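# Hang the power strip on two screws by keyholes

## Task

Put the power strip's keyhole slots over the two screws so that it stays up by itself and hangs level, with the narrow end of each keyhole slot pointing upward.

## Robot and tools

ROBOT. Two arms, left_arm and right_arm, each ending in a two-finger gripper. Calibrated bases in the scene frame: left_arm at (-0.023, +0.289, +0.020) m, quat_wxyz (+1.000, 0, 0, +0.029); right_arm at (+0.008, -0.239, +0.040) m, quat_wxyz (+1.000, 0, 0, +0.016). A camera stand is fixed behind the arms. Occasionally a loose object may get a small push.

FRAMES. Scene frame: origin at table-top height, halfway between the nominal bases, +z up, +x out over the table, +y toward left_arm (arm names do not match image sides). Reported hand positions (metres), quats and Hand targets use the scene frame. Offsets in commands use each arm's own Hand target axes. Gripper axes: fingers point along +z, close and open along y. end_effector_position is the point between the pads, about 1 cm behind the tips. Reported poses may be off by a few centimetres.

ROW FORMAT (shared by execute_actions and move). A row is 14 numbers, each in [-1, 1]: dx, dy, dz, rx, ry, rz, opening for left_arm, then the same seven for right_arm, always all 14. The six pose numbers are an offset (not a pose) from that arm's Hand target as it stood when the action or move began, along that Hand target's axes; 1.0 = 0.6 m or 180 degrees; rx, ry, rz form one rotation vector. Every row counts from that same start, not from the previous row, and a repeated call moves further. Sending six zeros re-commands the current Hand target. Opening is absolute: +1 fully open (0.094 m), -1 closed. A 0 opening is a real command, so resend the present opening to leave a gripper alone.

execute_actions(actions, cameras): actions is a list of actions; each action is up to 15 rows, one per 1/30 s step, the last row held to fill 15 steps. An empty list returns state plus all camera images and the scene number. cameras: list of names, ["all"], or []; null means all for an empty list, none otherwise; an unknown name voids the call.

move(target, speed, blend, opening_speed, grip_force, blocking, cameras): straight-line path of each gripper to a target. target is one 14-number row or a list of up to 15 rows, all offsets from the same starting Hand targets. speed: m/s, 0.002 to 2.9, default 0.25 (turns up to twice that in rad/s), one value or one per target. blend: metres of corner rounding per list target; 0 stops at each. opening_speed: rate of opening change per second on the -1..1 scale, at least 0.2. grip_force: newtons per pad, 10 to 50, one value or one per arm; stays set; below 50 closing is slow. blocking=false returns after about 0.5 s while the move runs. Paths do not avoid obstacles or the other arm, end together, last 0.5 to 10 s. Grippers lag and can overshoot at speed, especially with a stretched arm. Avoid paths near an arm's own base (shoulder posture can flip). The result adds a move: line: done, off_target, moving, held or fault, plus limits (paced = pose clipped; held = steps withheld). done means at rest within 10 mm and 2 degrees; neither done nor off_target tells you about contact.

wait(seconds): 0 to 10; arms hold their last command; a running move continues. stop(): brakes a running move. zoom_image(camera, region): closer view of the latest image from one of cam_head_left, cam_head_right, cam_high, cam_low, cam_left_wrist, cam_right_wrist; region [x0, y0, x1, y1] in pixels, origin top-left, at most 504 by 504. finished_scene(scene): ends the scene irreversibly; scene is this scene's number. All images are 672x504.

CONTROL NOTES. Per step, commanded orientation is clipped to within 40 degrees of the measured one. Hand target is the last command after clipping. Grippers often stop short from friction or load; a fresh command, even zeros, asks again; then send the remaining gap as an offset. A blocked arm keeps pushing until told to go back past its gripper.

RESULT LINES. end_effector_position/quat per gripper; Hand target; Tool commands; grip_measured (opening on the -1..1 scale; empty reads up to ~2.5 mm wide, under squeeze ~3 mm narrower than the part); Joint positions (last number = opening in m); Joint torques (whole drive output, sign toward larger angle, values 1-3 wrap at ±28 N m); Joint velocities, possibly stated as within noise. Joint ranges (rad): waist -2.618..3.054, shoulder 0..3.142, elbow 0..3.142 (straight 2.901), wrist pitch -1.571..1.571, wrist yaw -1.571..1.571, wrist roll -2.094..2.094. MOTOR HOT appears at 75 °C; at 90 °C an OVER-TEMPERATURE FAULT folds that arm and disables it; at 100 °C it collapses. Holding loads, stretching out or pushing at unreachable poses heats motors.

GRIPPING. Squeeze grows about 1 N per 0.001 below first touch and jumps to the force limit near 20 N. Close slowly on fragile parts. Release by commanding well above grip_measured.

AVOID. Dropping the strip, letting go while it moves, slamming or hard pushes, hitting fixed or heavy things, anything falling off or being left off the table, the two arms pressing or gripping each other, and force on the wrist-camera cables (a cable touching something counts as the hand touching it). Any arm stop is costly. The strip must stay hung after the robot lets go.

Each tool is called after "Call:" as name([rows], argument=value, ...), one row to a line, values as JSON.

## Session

Call:
execute_actions(actions=[])

Scene clock: 0.00 s.
left_arm: end_effector_position=(+0.3518, +0.3619, +0.1407) grip_measured=+1.000 end_effector_quat_wxyz=(+0.638, -0.147, +0.750, +0.093) | right_arm: end_effector_position=(+0.3959, -0.1835, +0.1693) grip_measured=+1.000 end_effector_quat_wxyz=(+0.659, -0.109, +0.742, +0.052)
Joint positions: left_arm=[0.001 1.544 0.254 1.114 -0.274 -0.097 0.094] | right_arm=[0.036 1.582 0.272 1.183 -0.157 -0.087 0.094]
Joint velocities: within noise
Joint torques (N m): no reading
Heat: left arm: 30 °C; right arm: 41 °C.
Hand target: left_arm +0.3523, +0.3621, +0.1411; +0.637, -0.147, +0.751, +0.094 | right_arm +0.3973, -0.1833, +0.1736; +0.663, -0.109, +0.738, +0.053
Tool commands: left_gripper/opening=+1.0 right_gripper/opening=+1.0

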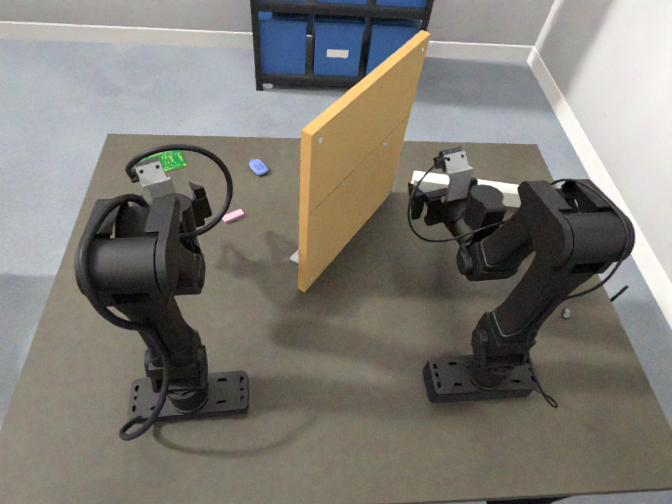

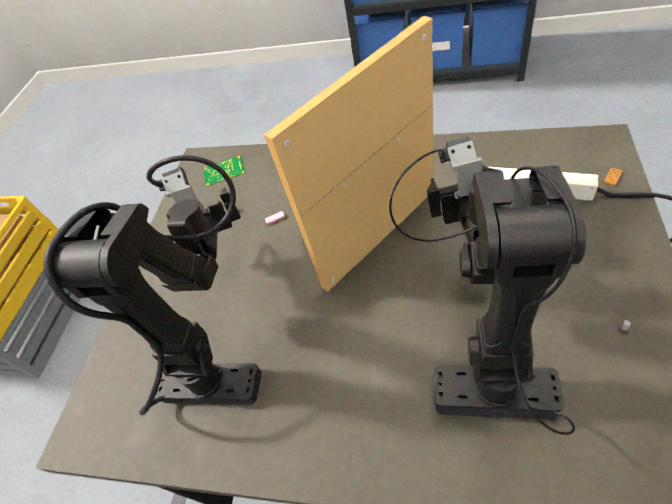

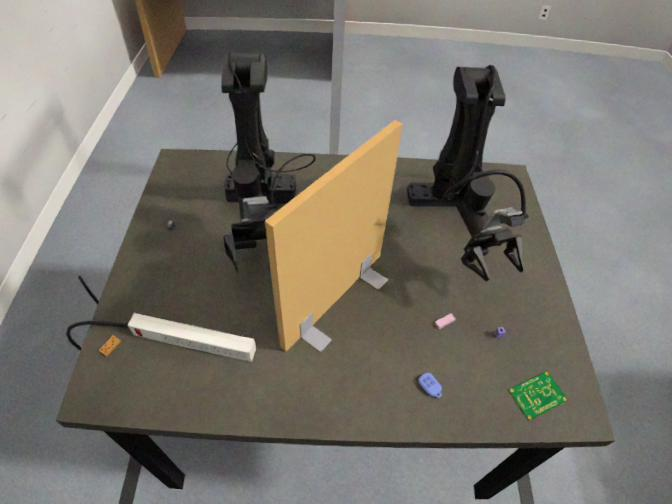

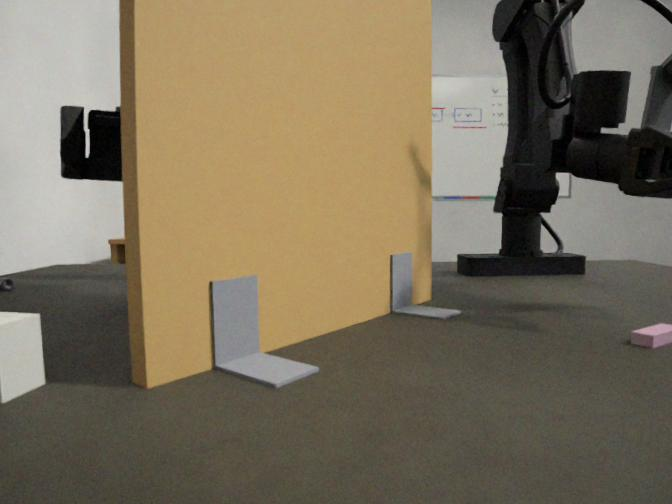

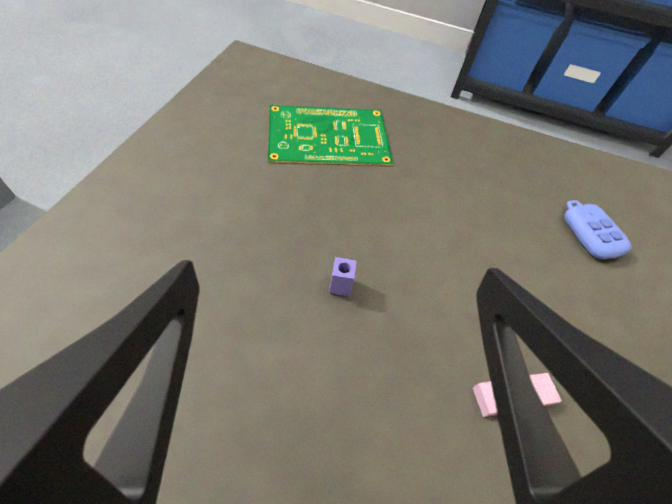

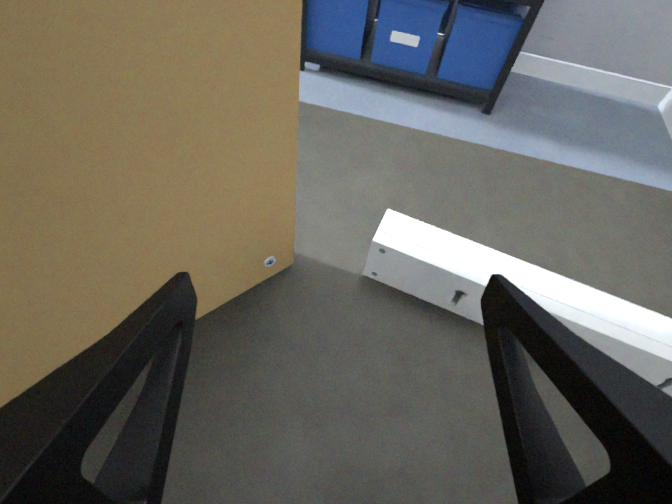

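Call:
zoom_image(camera="cam_right_wrist", region=[350, 190, 672, 430])

Call:
zoom_image(camera="cam_high", region=[50, 250, 302, 439])

Call:
zoom_image(camera="cam_head_right", region=[270, 90, 672, 340])

Scaled by 1.565.

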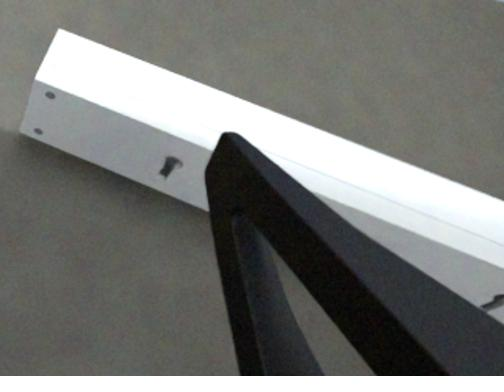

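Scaled by 2.000.

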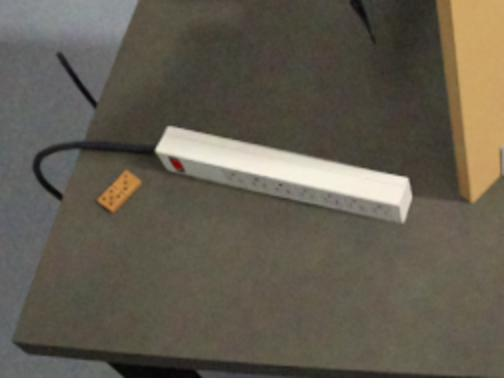

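Scaled by 1.254.

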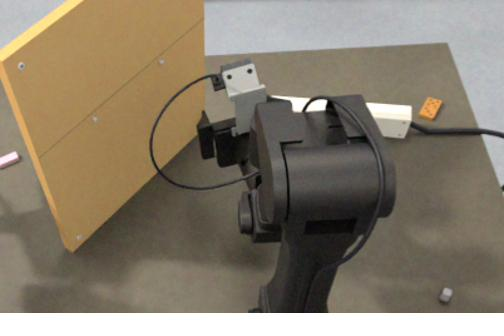

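Call:
move(target=[0,0,0,0,0,0,1.0,-0.06,-0.232,-0.062,0,0,0,1.0], cameras=["cam_head_right","cam_head_left","cam_right_wrist","cam_high"])

Call:
zoom_image(camera="cam_right_wrist", region=[180, 170, 520, 420])

Call:
zoom_image(camera="cam_head_right", region=[250, 0, 450, 300])

Scene clock: 61.63 s.
left_arm: end_effector_position=(+0.3518, +0.3619, +0.1405) grip_measured=+1.000 end_effector_quat_wxyz=(+0.638, -0.147, +0.750, +0.093) | right_arm: end_effector_position=(+0.3931, -0.3214, +0.2082) grip_measured=+1.000 end_effector_quat_wxyz=(+0.653, -0.099, +0.748, +0.059)
Joint positions: left_arm=[0.001 1.544 0.254 1.113 -0.274 -0.097 0.094] | right_arm=[-0.559 1.464 0.461 0.813 -0.74 -0.17 0.094]
Joint torques (N m): left_arm=[-0.05 -6.22 6.06 2.23 -0.07 -0.01] | right_arm=[-0.32 -5.68 8.18 1.56 -0.22 -0.03]
Heat: left arm: 36 °C; right arm: 42 °C.
Hand target: left_arm +0.3522, +0.3621, +0.1411; +0.637, -0.147, +0.751, +0.094 | right_arm +0.3969, -0.3233, +0.2230; +0.663, -0.109, +0.738, +0.053
Off the commanded pose: left_arm 0.001 m, 0 deg | right_arm 0.015 m, 2 deg.
move: off_target (right_arm)
Images, in order (width x height): cam_head_left 672x504, cam_head_right 672x504, cam_high 672x504, cam_right_wrist 672x504.

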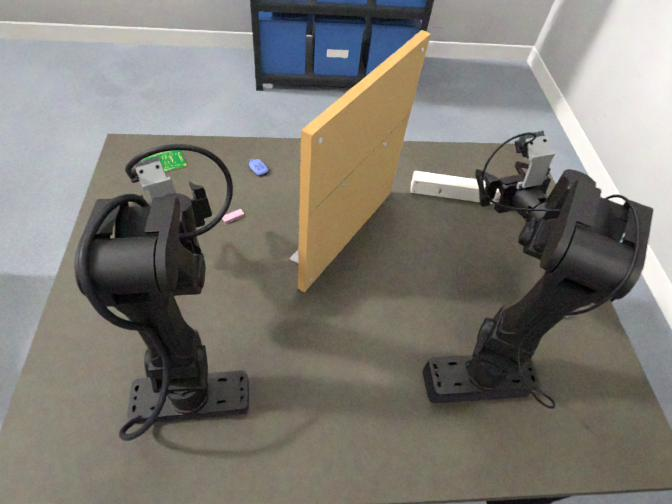

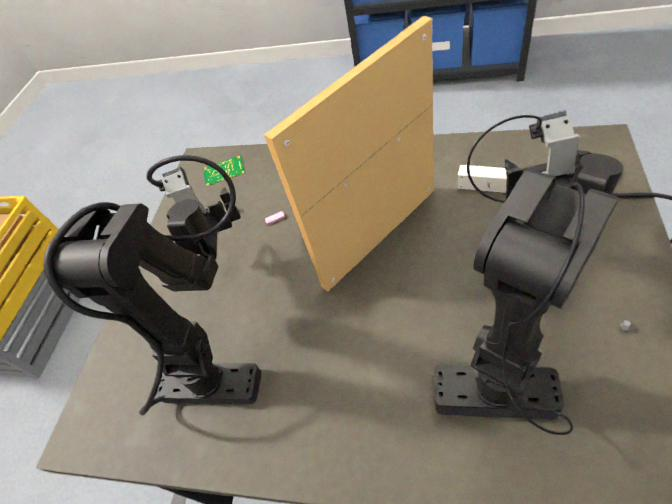

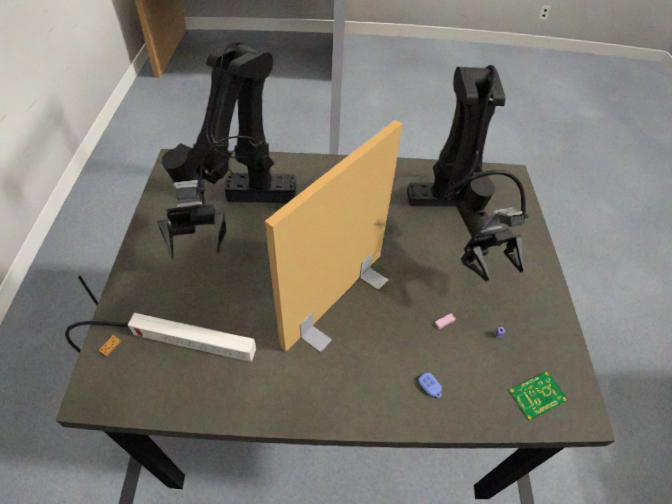

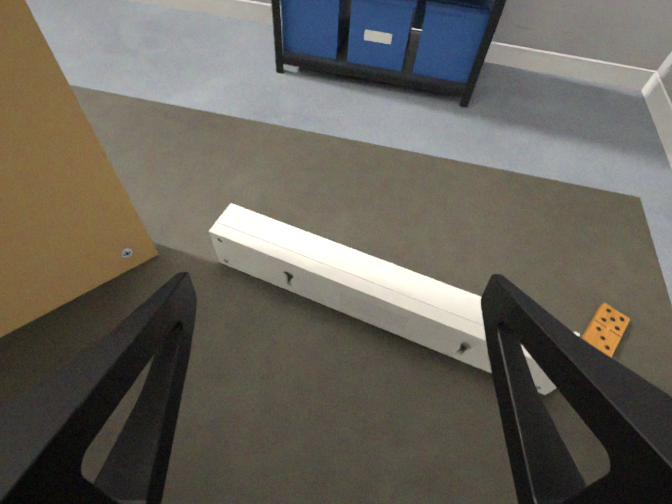

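Scaled by 1.482.

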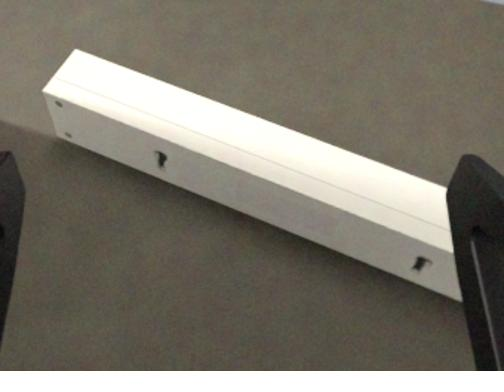

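Scaled by 1.680.

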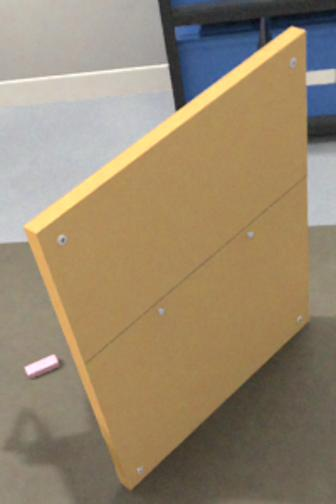

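Call:
zoom_image(camera="cam_right_wrist", region=[265, 255, 315, 305])

Call:
zoom_image(camera="cam_right_wrist", region=[440, 325, 490, 375])

Scaled by 10.080.

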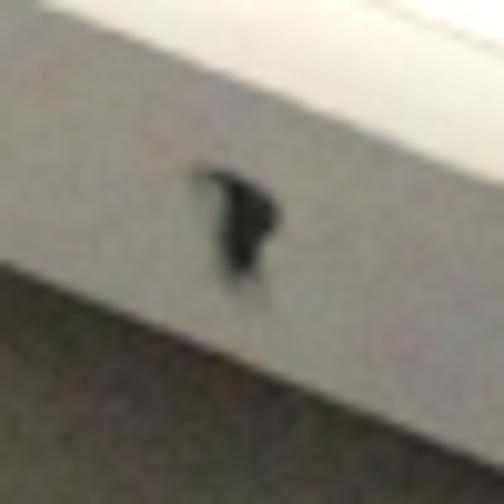

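Scaled by 10.080.

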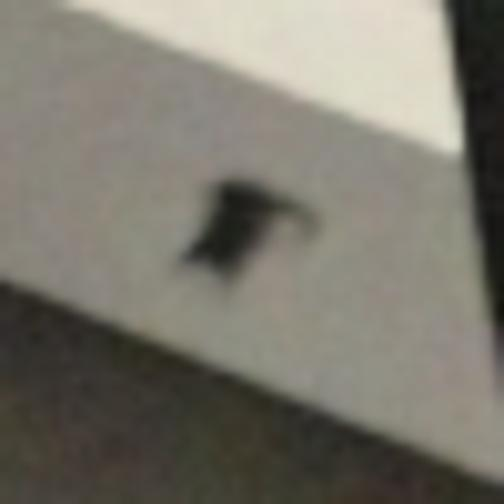

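Call:
move(target=[-0.605,-0.115,-0.374,0.12,0.044,0.049,1.0,0.242,0.022,0.007,0,0,0,1.0], speed=0.3, cameras=["cam_head_right","cam_right_wrist","cam_high"])

Call:
zoom_image(camera="cam_right_wrist", region=[140, 150, 560, 450])

Scene clock: 105.30 s.
left_arm: end_effector_position=(+0.2265, +0.2587, +0.5388) grip_measured=+1.000 end_effector_quat_wxyz=(+0.593, +0.030, +0.805, -0.010) | right_arm: end_effector_position=(+0.3823, -0.3203, +0.0726) grip_measured=+1.000 end_effector_quat_wxyz=(+0.632, -0.105, +0.765, +0.067)
Joint positions: left_arm=[-0.342 1.169 2.104 -1.245 -0.219 -0.049 0.094] | right_arm=[-0.585 2.157 0.36 1.526 -0.777 -0.225 0.094]
Joint torques (N m): left_arm=[-0.66 -1.18 6.08 2.06 -0.17 -0.1] | right_arm=[-0.65 -4.74 2.44 2.21 -0.27 -0.04]
Heat: left arm: 37 °C; right arm: 47 °C.
Hand target: left_arm +0.2196, +0.2604, +0.5397; +0.591, +0.027, +0.806, -0.010 | right_arm +0.3841, -0.3228, +0.0777; +0.663, -0.109, +0.738, +0.053
Off the commanded pose: left_arm 0.007 m, 0 deg | right_arm 0.006 m, 5 deg.
joint sent to its limit (right arm) — joint 4 (wrist pitch), upper limit. The joint targets are off in orientation, not in position.
move: off_target (right_arm)
Images, in order (width x height): cam_head_right 672x504, cam_high 672x504, cam_right_wrist 672x504.

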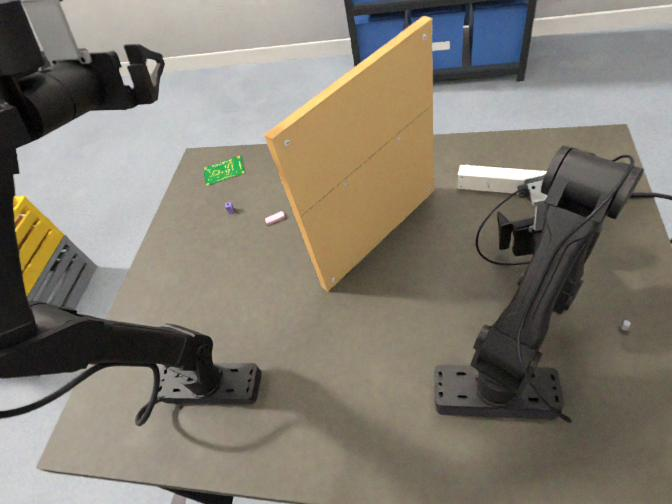

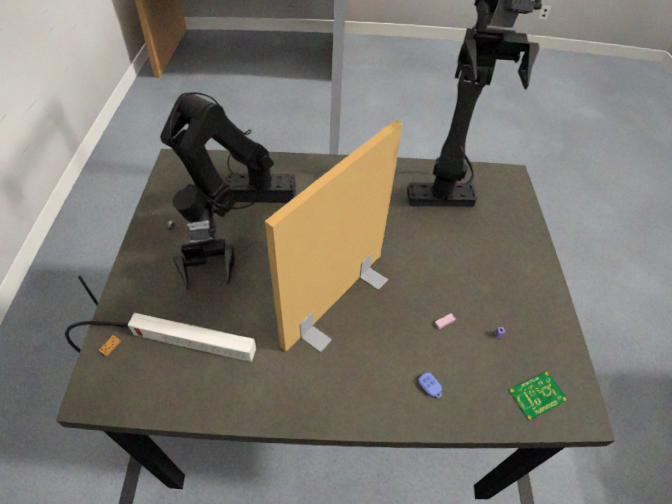

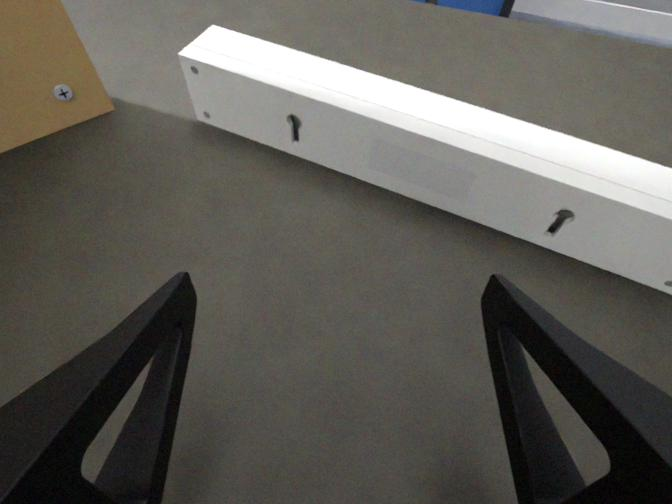

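Scaled by 1.200.

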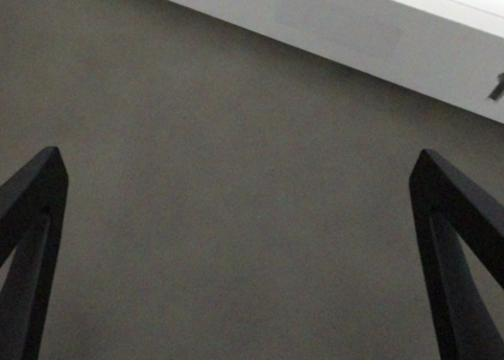

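Call:
zoom_image(camera="cam_right_wrist", region=[160, 10, 672, 310])

Call:
zoom_image(camera="cam_right_wrist", region=[270, 90, 330, 150])

Region (160, 10, 672, 310) is 512x300 pixels. A region can be at most 504 by 504 pixels.

Scaled by 8.400.

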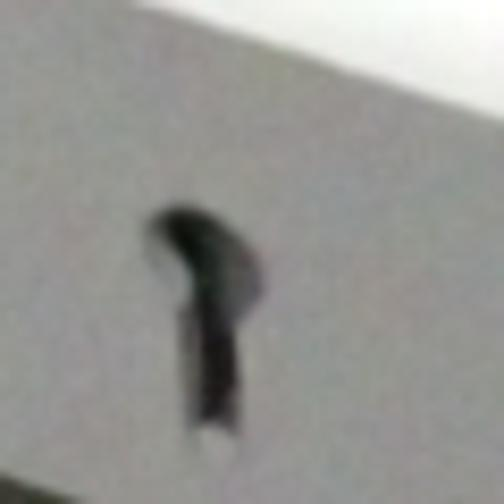

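Call:
move([
  [-0.003,-0.474,0.083,0.1795,0.067,0.0736,1.0,-0.208,-0.0425,0.0485,0.442,0.309,0.519,0.6],
  [0.029,-0.4745,0.093,0.1795,0.067,0.0736,1.0,-0.1347,-0.088,0.172,0.442,0.309,0.519,0.6],
], speed=0.3, blend=[0.02,0], cameras=["cam_head_right","cam_right_wrist","cam_left_wrist","cam_high"])

Scene clock: 164.50 s.
left_arm: end_effector_position=(+0.2537, -0.0240, +0.5076) grip_measured=+1.000 end_effector_quat_wxyz=(+0.494, +0.276, +0.806, -0.173) | right_arm: end_effector_position=(+0.5027, -0.3419, +0.1503) grip_measured=+0.602 end_effector_quat_wxyz=(+0.052, +0.767, +0.638, +0.043)
Joint positions: left_arm=[-1.021 1.901 2.851 -1.437 -0.264 -0.144 0.094] | right_arm=[-0.24 2.519 2.629 -1.545 -0.002 1.547 0.075]
Joint torques (N m): left_arm=[-0.55 -7.32 5.81 1.94 -0.08 -0.06] | right_arm=[-0.25 -11.03 7.92 0.31 0 0.04]
Heat: left arm: 37 °C; right arm: 42 °C.
Hand target: left_arm +0.2518, -0.0260, +0.5023; +0.472, +0.282, +0.820, -0.163 | right_arm +0.5039, -0.3437, +0.1497; +0.000, +0.772, +0.636, +0.001
Off the commanded pose: left_arm 0.006 m, 3 deg | right_arm 0.002 m, 8 deg.
elbow stopped short (left arm): the move would have taken joint 3 (elbow) straighter than the controller allows.
joint sent to its limit (right arm) — joint 4 (wrist pitch), lower limit. The joint targets are off in orientation, not in position.
move: off_target (left_arm, right_arm)
Images, in order (width x height): cam_head_right 672x504, cam_high 672x504, cam_left_wrist 672x504, cam_right_wrist 672x504.

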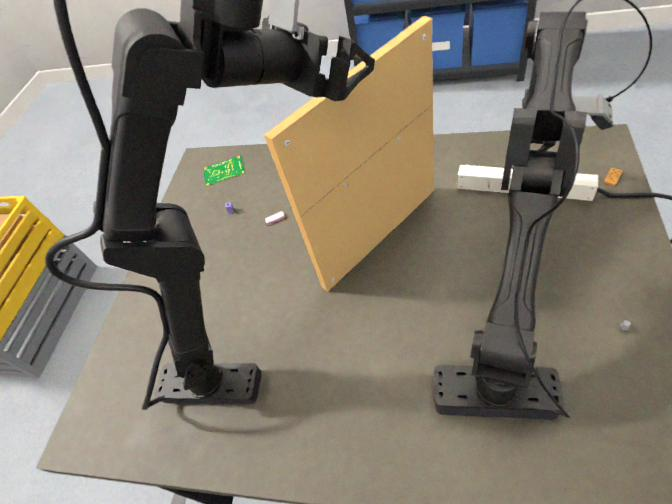

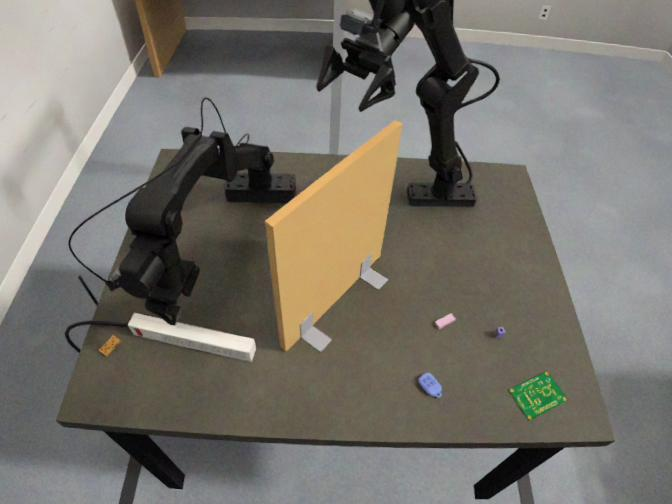

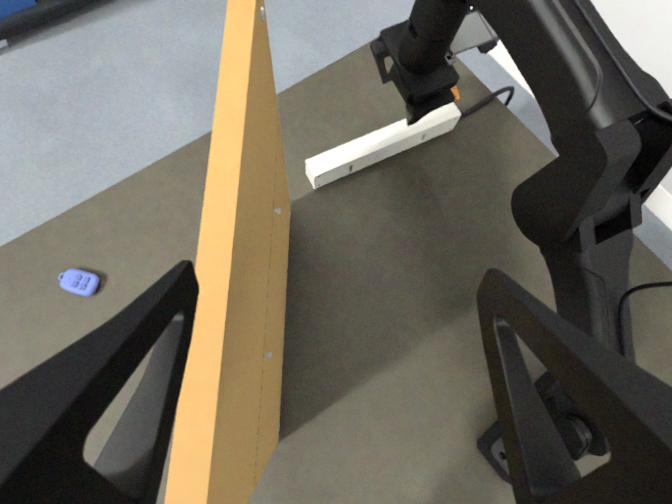

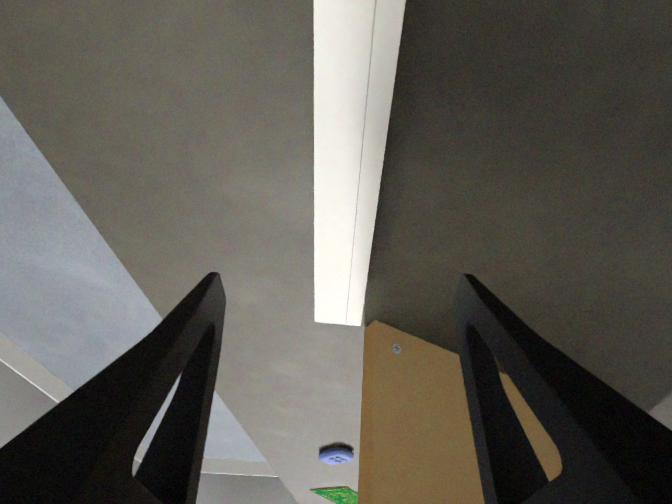

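Call:
move(target=[0,0,0,0,0,0,1.0,0.002,0.003,0.19,0,0,0,0.6], speed=0.12, cameras=["cam_right_wrist","cam_left_wrist","cam_high"])

Call:
zoom_image(camera="cam_left_wrist", region=[290, 10, 540, 210])

Scene clock: 185.33 s.
left_arm: end_effector_position=(+0.2537, -0.0240, +0.5076) grip_measured=+1.000 end_effector_quat_wxyz=(+0.494, +0.276, +0.806, -0.173) | right_arm: end_effector_position=(+0.5049, -0.3423, +0.0472) grip_measured=+0.602 end_effector_quat_wxyz=(+0.005, +0.770, +0.638, +0.005)
Joint positions: left_arm=[-1.021 1.901 2.851 -1.437 -0.264 -0.144 0.094] | right_arm=[-0.24 2.646 2.461 -1.372 -0.003 1.549 0.075]
Joint torques (N m): left_arm=[-0.57 -7.34 5.82 1.94 -0.08 -0.06] | right_arm=[-0.02 -10.88 7.08 0.27 0 0.06]
Heat: left arm: 35 °C; right arm: 43 °C.
Hand target: left_arm +0.2518, -0.0260, +0.5023; +0.472, +0.282, +0.820, -0.163 | right_arm +0.5061, -0.3428, +0.0356; +0.000, +0.772, +0.636, +0.001
Off the commanded pose: left_arm 0.006 m, 3 deg | right_arm 0.012 m, 1 deg.
elbow stopped short (left arm): the move would have taken joint 3 (elbow) straighter than the controller allows.
move: off_target (left_arm, right_arm)
Images, in order (width x height): cam_high 672x504, cam_left_wrist 672x504, cam_right_wrist 672x504.

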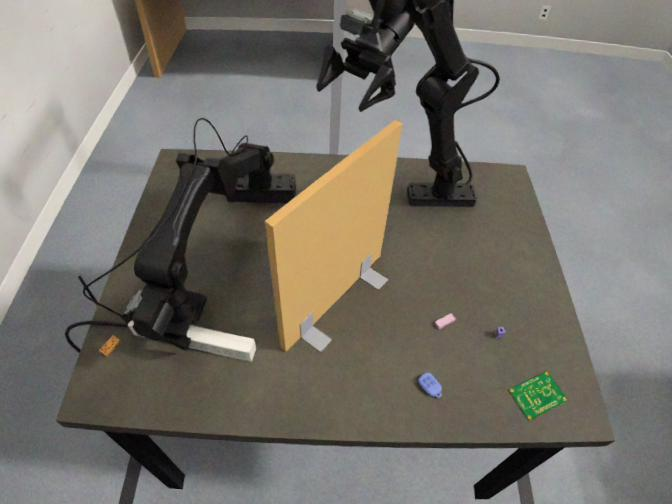

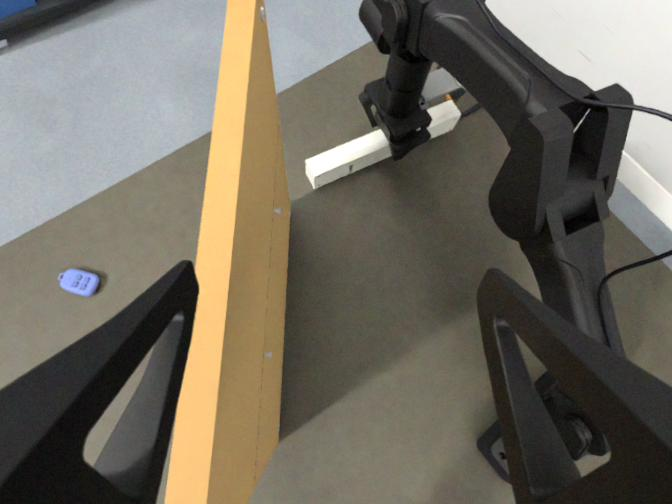

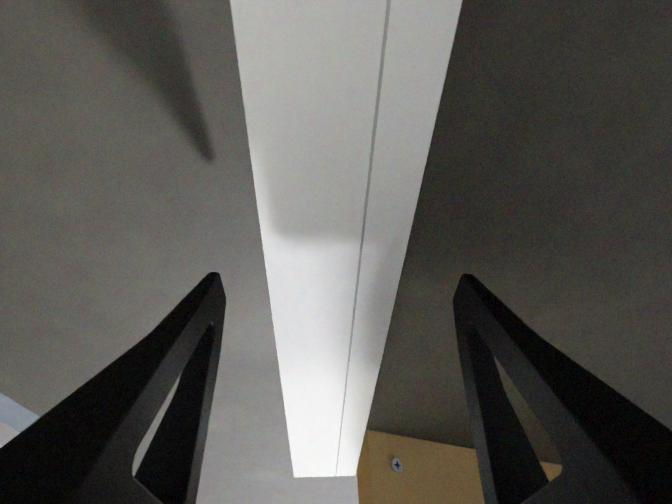

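Scaled by 2.016.

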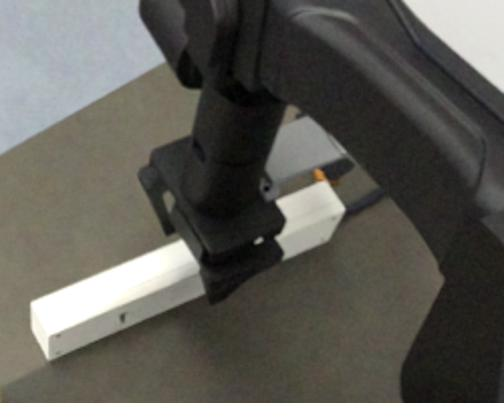

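Call:
move([
  [0,0,0,0,0,0,1.0,0,0,0.022,0,0,0,0.6],
  [0,0,0,0,0,0,1.0,0,0,0.022,0,0,0,-0.35],
], speed=0.1, grip_force=35, cameras=["cam_right_wrist"])

Scene clock: 192.77 s.
left_arm: end_effector_position=(+0.2537, -0.0240, +0.5076) grip_measured=+1.000 end_effector_quat_wxyz=(+0.494, +0.276, +0.806, -0.173) | right_arm: end_effector_position=(+0.5114, -0.3436, +0.0409) grip_measured=-0.283 end_effector_quat_wxyz=(+0.014, +0.770, +0.638, +0.013)
Joint positions: left_arm=[-1.021 1.901 2.851 -1.437 -0.264 -0.144 0.094] | right_arm=[-0.24 2.646 2.436 -1.321 -0.003 1.55 0.034]
Joint torques (N m): left_arm=[-0.55 -7.32 5.82 1.94 -0.08 -0.06] | right_arm=[-0.01 -10.82 5.07 0.31 0 0.04]
Heat: left arm: 35 °C; right arm: 42 °C.
Hand target: left_arm +0.2518, -0.0260, +0.5023; +0.472, +0.282, +0.820, -0.163 | right_arm +0.5061, -0.3427, +0.0224; +0.000, +0.772, +0.636, +0.001
Off the commanded pose: left_arm 0.006 m, 3 deg | right_arm 0.019 m, 2 deg.
elbow stopped short (left arm): the move would have taken joint 3 (elbow) straighter than the controller allows.
grip_force (N): 35, 35
move: off_target (left_arm, right_arm); target 2's new opening was sent with right_arm's hand 0.019 m and 2 deg from that target
Images, in order (width x height): cam_right_wrist 672x504.

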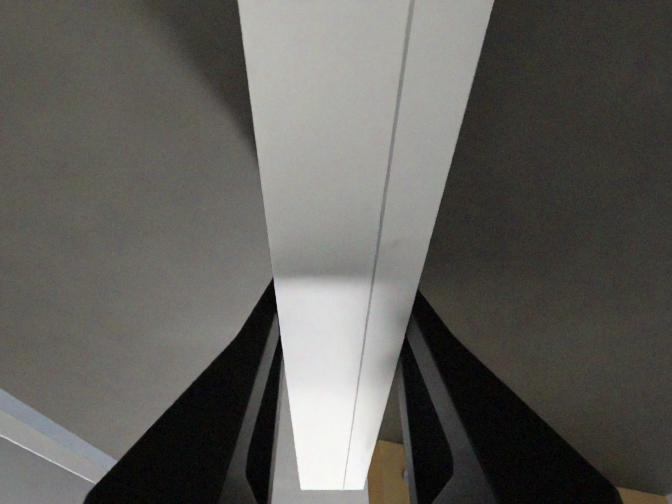

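Call:
move([
  [0,0,0,0,0,0,1.0,0,0,-0.2,0,0,0,-0.4],
  [0,0,0,0,0,0,1.0,0,-0.1355,-0.2,-0.333,0,0,-0.4],
], speed=0.15, blend=[0.02,0], grip_force=45, cameras=["cam_high","cam_head_right","cam_left_wrist","cam_right_wrist"])

Scene clock: 213.83 s.
left_arm: end_effector_position=(+0.2537, -0.0240, +0.5076) grip_measured=+1.000 end_effector_quat_wxyz=(+0.494, +0.276, +0.806, -0.173) | right_arm: end_effector_position=(+0.4131, -0.3182, +0.1096) grip_measured=-0.290 end_effector_quat_wxyz=(+0.333, +0.695, +0.564, +0.295)
Joint positions: left_arm=[-1.021 1.901 2.851 -1.437 -0.264 -0.144 0.094] | right_arm=[-0.244 1.567 0.632 0.287 -0.038 1.585 0.033]
Joint torques (N m): left_arm=[-0.55 -7.32 5.81 1.94 -0.08 -0.05] | right_arm=[-0.57 -8.81 6.19 2.39 0.15 -0.23]
Heat: left arm: 35 °C; right arm: 43 °C.
Hand target: left_arm +0.2518, -0.0260, +0.5023; +0.472, +0.282, +0.820, -0.163 | right_arm +0.4261, -0.3272, +0.1423; +0.386, +0.669, +0.550, +0.318
Off the commanded pose: left_arm 0.006 m, 3 deg | right_arm 0.036 m, 7 deg.
elbow stopped short (left arm): the move would have taken joint 3 (elbow) straighter than the controller allows.
grip_force (N): 45, 45
move: off_target (left_arm, right_arm)
Images, in order (width x height): cam_head_right 672x504, cam_high 672x504, cam_left_wrist 672x504, cam_right_wrist 672x504.

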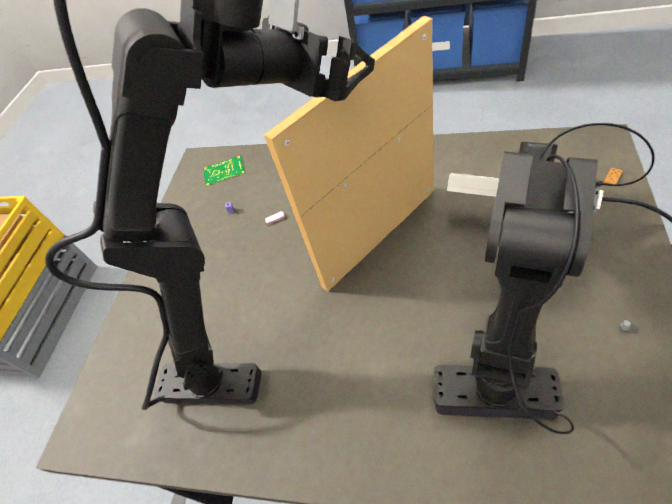

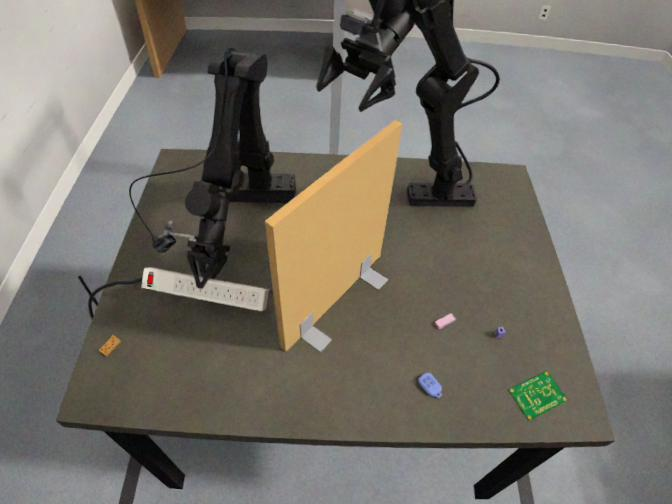

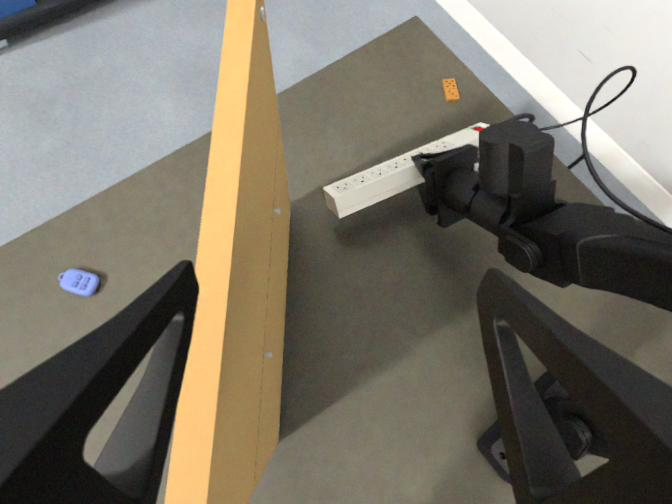

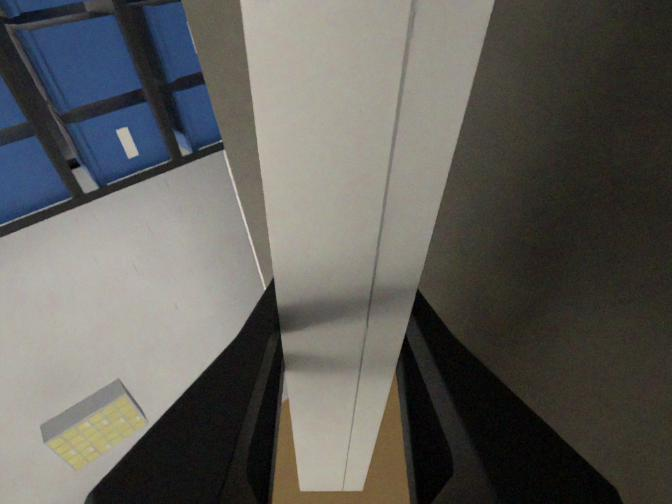

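Call:
move(target=[0,0,0,0,0,0,1.0,0,-0.104,0.06,-0.045,0,0,-0.4], speed=0.1, cameras=["cam_low","cam_left_wrist","cam_head_right"])

Call:
zoom_image(camera="cam_left_wrist", region=[290, 50, 590, 290])

Scene clock: 224.93 s.
left_arm: end_effector_position=(+0.2537, -0.0240, +0.5076) grip_measured=+1.000 end_effector_quat_wxyz=(+0.494, +0.276, +0.806, -0.173) | right_arm: end_effector_position=(+0.4190, -0.3219, +0.0567) grip_measured=-0.290 end_effector_quat_wxyz=(+0.401, +0.658, +0.535, +0.345)
Joint positions: left_arm=[-1.021 1.901 2.851 -1.437 -0.264 -0.144 0.094] | right_arm=[-0.248 1.928 0.447 1.025 -0.033 1.581 0.033]
Joint torques (N m): left_arm=[-0.57 -7.32 5.81 1.94 -0.08 -0.05] | right_arm=[-0.4 -5.41 3.73 2.48 0.06 -0.17]
Heat: left arm: 35 °C; right arm: 42 °C.
Hand target: left_arm +0.2518, -0.0260, +0.5023; +0.472, +0.282, +0.820, -0.163 | right_arm +0.4262, -0.3271, +0.0704; +0.432, +0.640, +0.526, +0.356
Off the commanded pose: left_arm 0.006 m, 3 deg | right_arm 0.016 m, 4 deg.
elbow stopped short (left arm): the move would have taken joint 3 (elbow) straighter than the controller allows.
grip_force (N): 45, 45
move: off_target (left_arm, right_arm)
Images, in order (width x height): cam_head_right 672x504, cam_low 672x504, cam_left_wrist 672x504.

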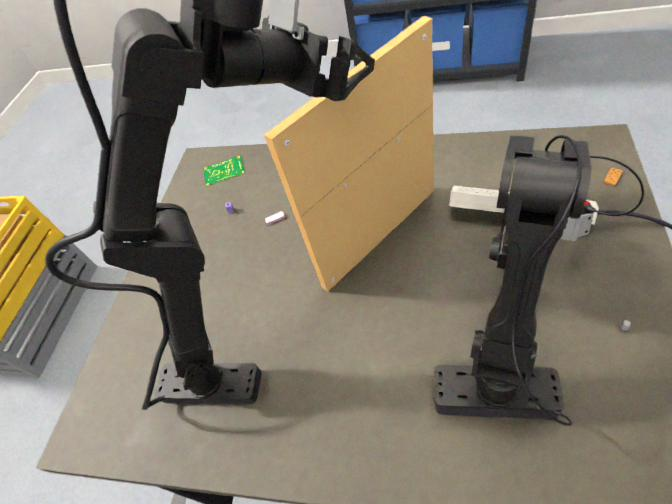

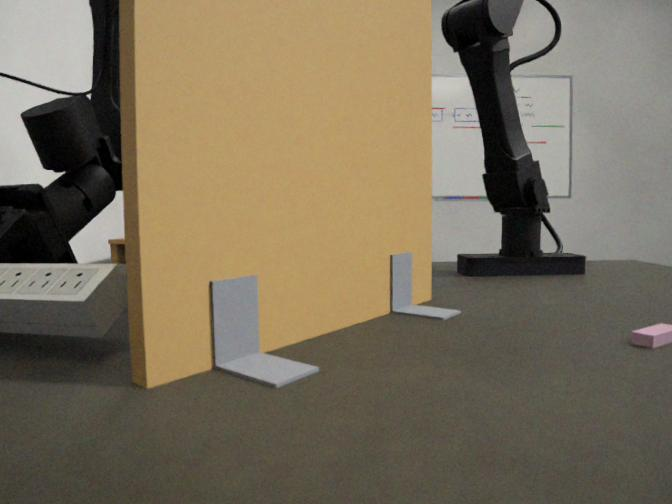

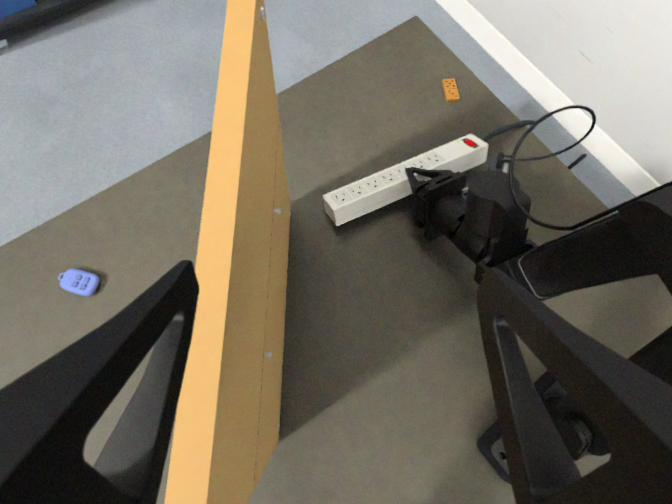

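Scaled by 1.680.

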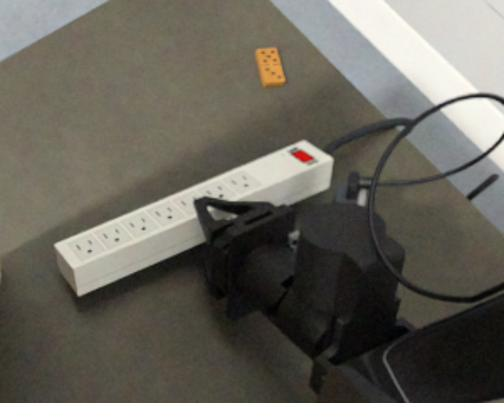

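Call:
move(target=[0,0,0,0,0,0,1.0,0,-0.04,0.016,0,0,0,-0.4], speed=0.06, cameras=["cam_low","cam_left_wrist"])

Call:
zoom_image(camera="cam_low", region=[0, 200, 200, 400])

Scene clock: 231.43 s.
left_arm: end_effector_position=(+0.2537, -0.0240, +0.5076) grip_measured=+1.000 end_effector_quat_wxyz=(+0.494, +0.276, +0.806, -0.173) | right_arm: end_effector_position=(+0.4225, -0.3233, +0.0405) grip_measured=-0.290 end_effector_quat_wxyz=(+0.417, +0.648, +0.531, +0.353)
Joint positions: left_arm=[-1.021 1.901 2.851 -1.437 -0.264 -0.144 0.094] | right_arm=[-0.248 2.074 0.447 1.211 -0.03 1.573 0.033]
Joint torques (N m): left_arm=[-0.57 -7.34 5.81 1.94 -0.08 -0.06] | right_arm=[-0.49 -5.29 3.3 2.21 0.03 -0.1]
Heat: left arm: 35 °C; right arm: 41 °C.
Hand target: left_arm +0.2518, -0.0260, +0.5023; +0.472, +0.282, +0.820, -0.163 | right_arm +0.4262, -0.3271, +0.0445; +0.432, +0.640, +0.526, +0.356
Off the commanded pose: left_arm 0.006 m, 3 deg | right_arm 0.007 m, 2 deg.
elbow stopped short (left arm): the move would have taken joint 3 (elbow) straighter than the controller allows.
grip_force (N): 45, 45
move: off_target (left_arm)
Images, in order (width x height): cam_low 672x504, cam_left_wrist 672x504.

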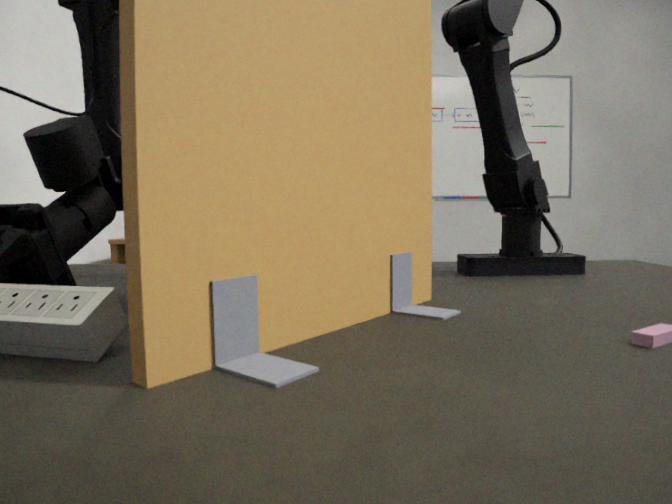

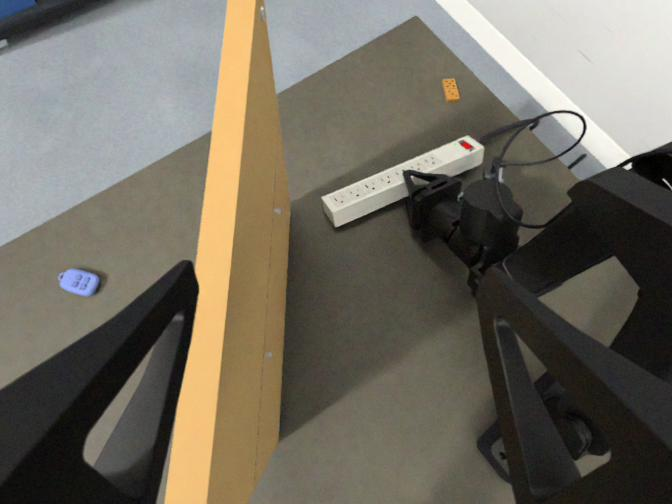

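Scaled by 2.520.

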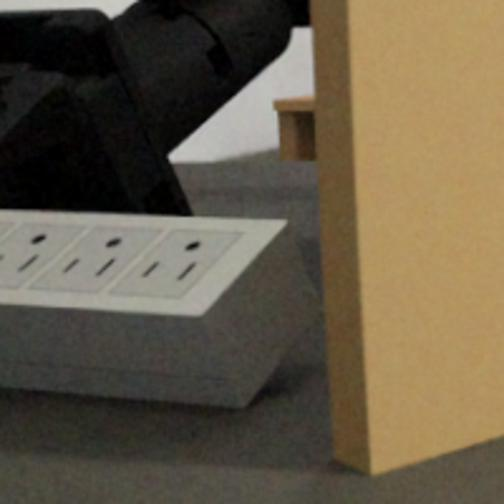

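Call:
move(target=[0,0,0,0,0,0,1.0,0,-0.0155,0.006,0,0,0,-0.4], speed=0.05, cameras=["cam_low"])

Call:
zoom_image(camera="cam_low", region=[0, 200, 200, 400])

Scene clock: 238.27 s.
left_arm: end_effector_position=(+0.2537, -0.0240, +0.5076) grip_measured=+1.000 end_effector_quat_wxyz=(+0.494, +0.276, +0.806, -0.173) | right_arm: end_effector_position=(+0.4247, -0.3237, +0.0392) grip_measured=-0.290 end_effector_quat_wxyz=(+0.428, +0.641, +0.525, +0.362)
Joint positions: left_arm=[-1.021 1.901 2.851 -1.437 -0.264 -0.144 0.094] | right_arm=[-0.248 2.127 0.447 1.299 -0.03 1.573 0.033]
Joint torques (N m): left_arm=[-0.57 -7.32 5.82 1.94 -0.08 -0.06] | right_arm=[-0.49 -4.98 3.49 1.91 0.02 -0.11]
Heat: left arm: 35 °C; right arm: 41 °C.
Hand target: left_arm +0.2518, -0.0260, +0.5023; +0.472, +0.282, +0.820, -0.163 | right_arm +0.4260, -0.3270, +0.0345; +0.432, +0.640, +0.526, +0.356
Off the commanded pose: left_arm 0.006 m, 3 deg | right_arm 0.006 m, 1 deg.
elbow stopped short (left arm): the move would have taken joint 3 (elbow) straighter than the controller allows.
grip_force (N): 45, 45
move: off_target (left_arm)
Images, in order (width x height): cam_low 672x504.

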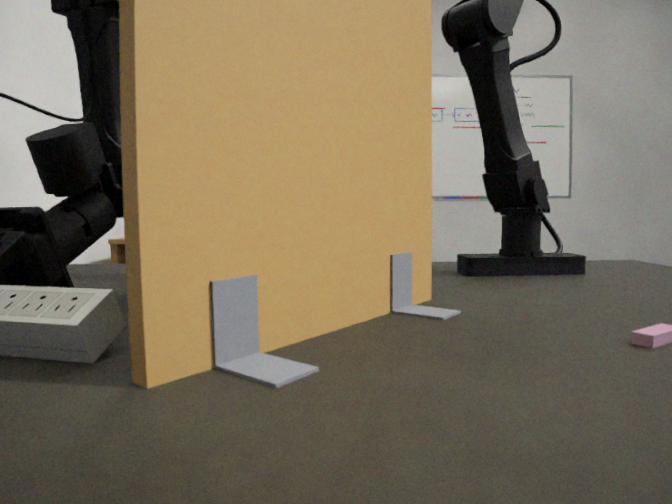

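Scaled by 2.520.

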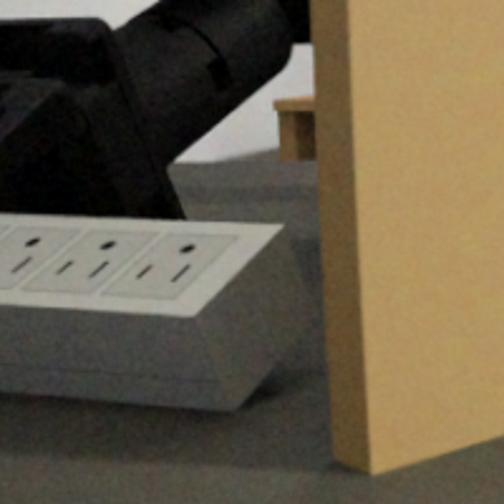

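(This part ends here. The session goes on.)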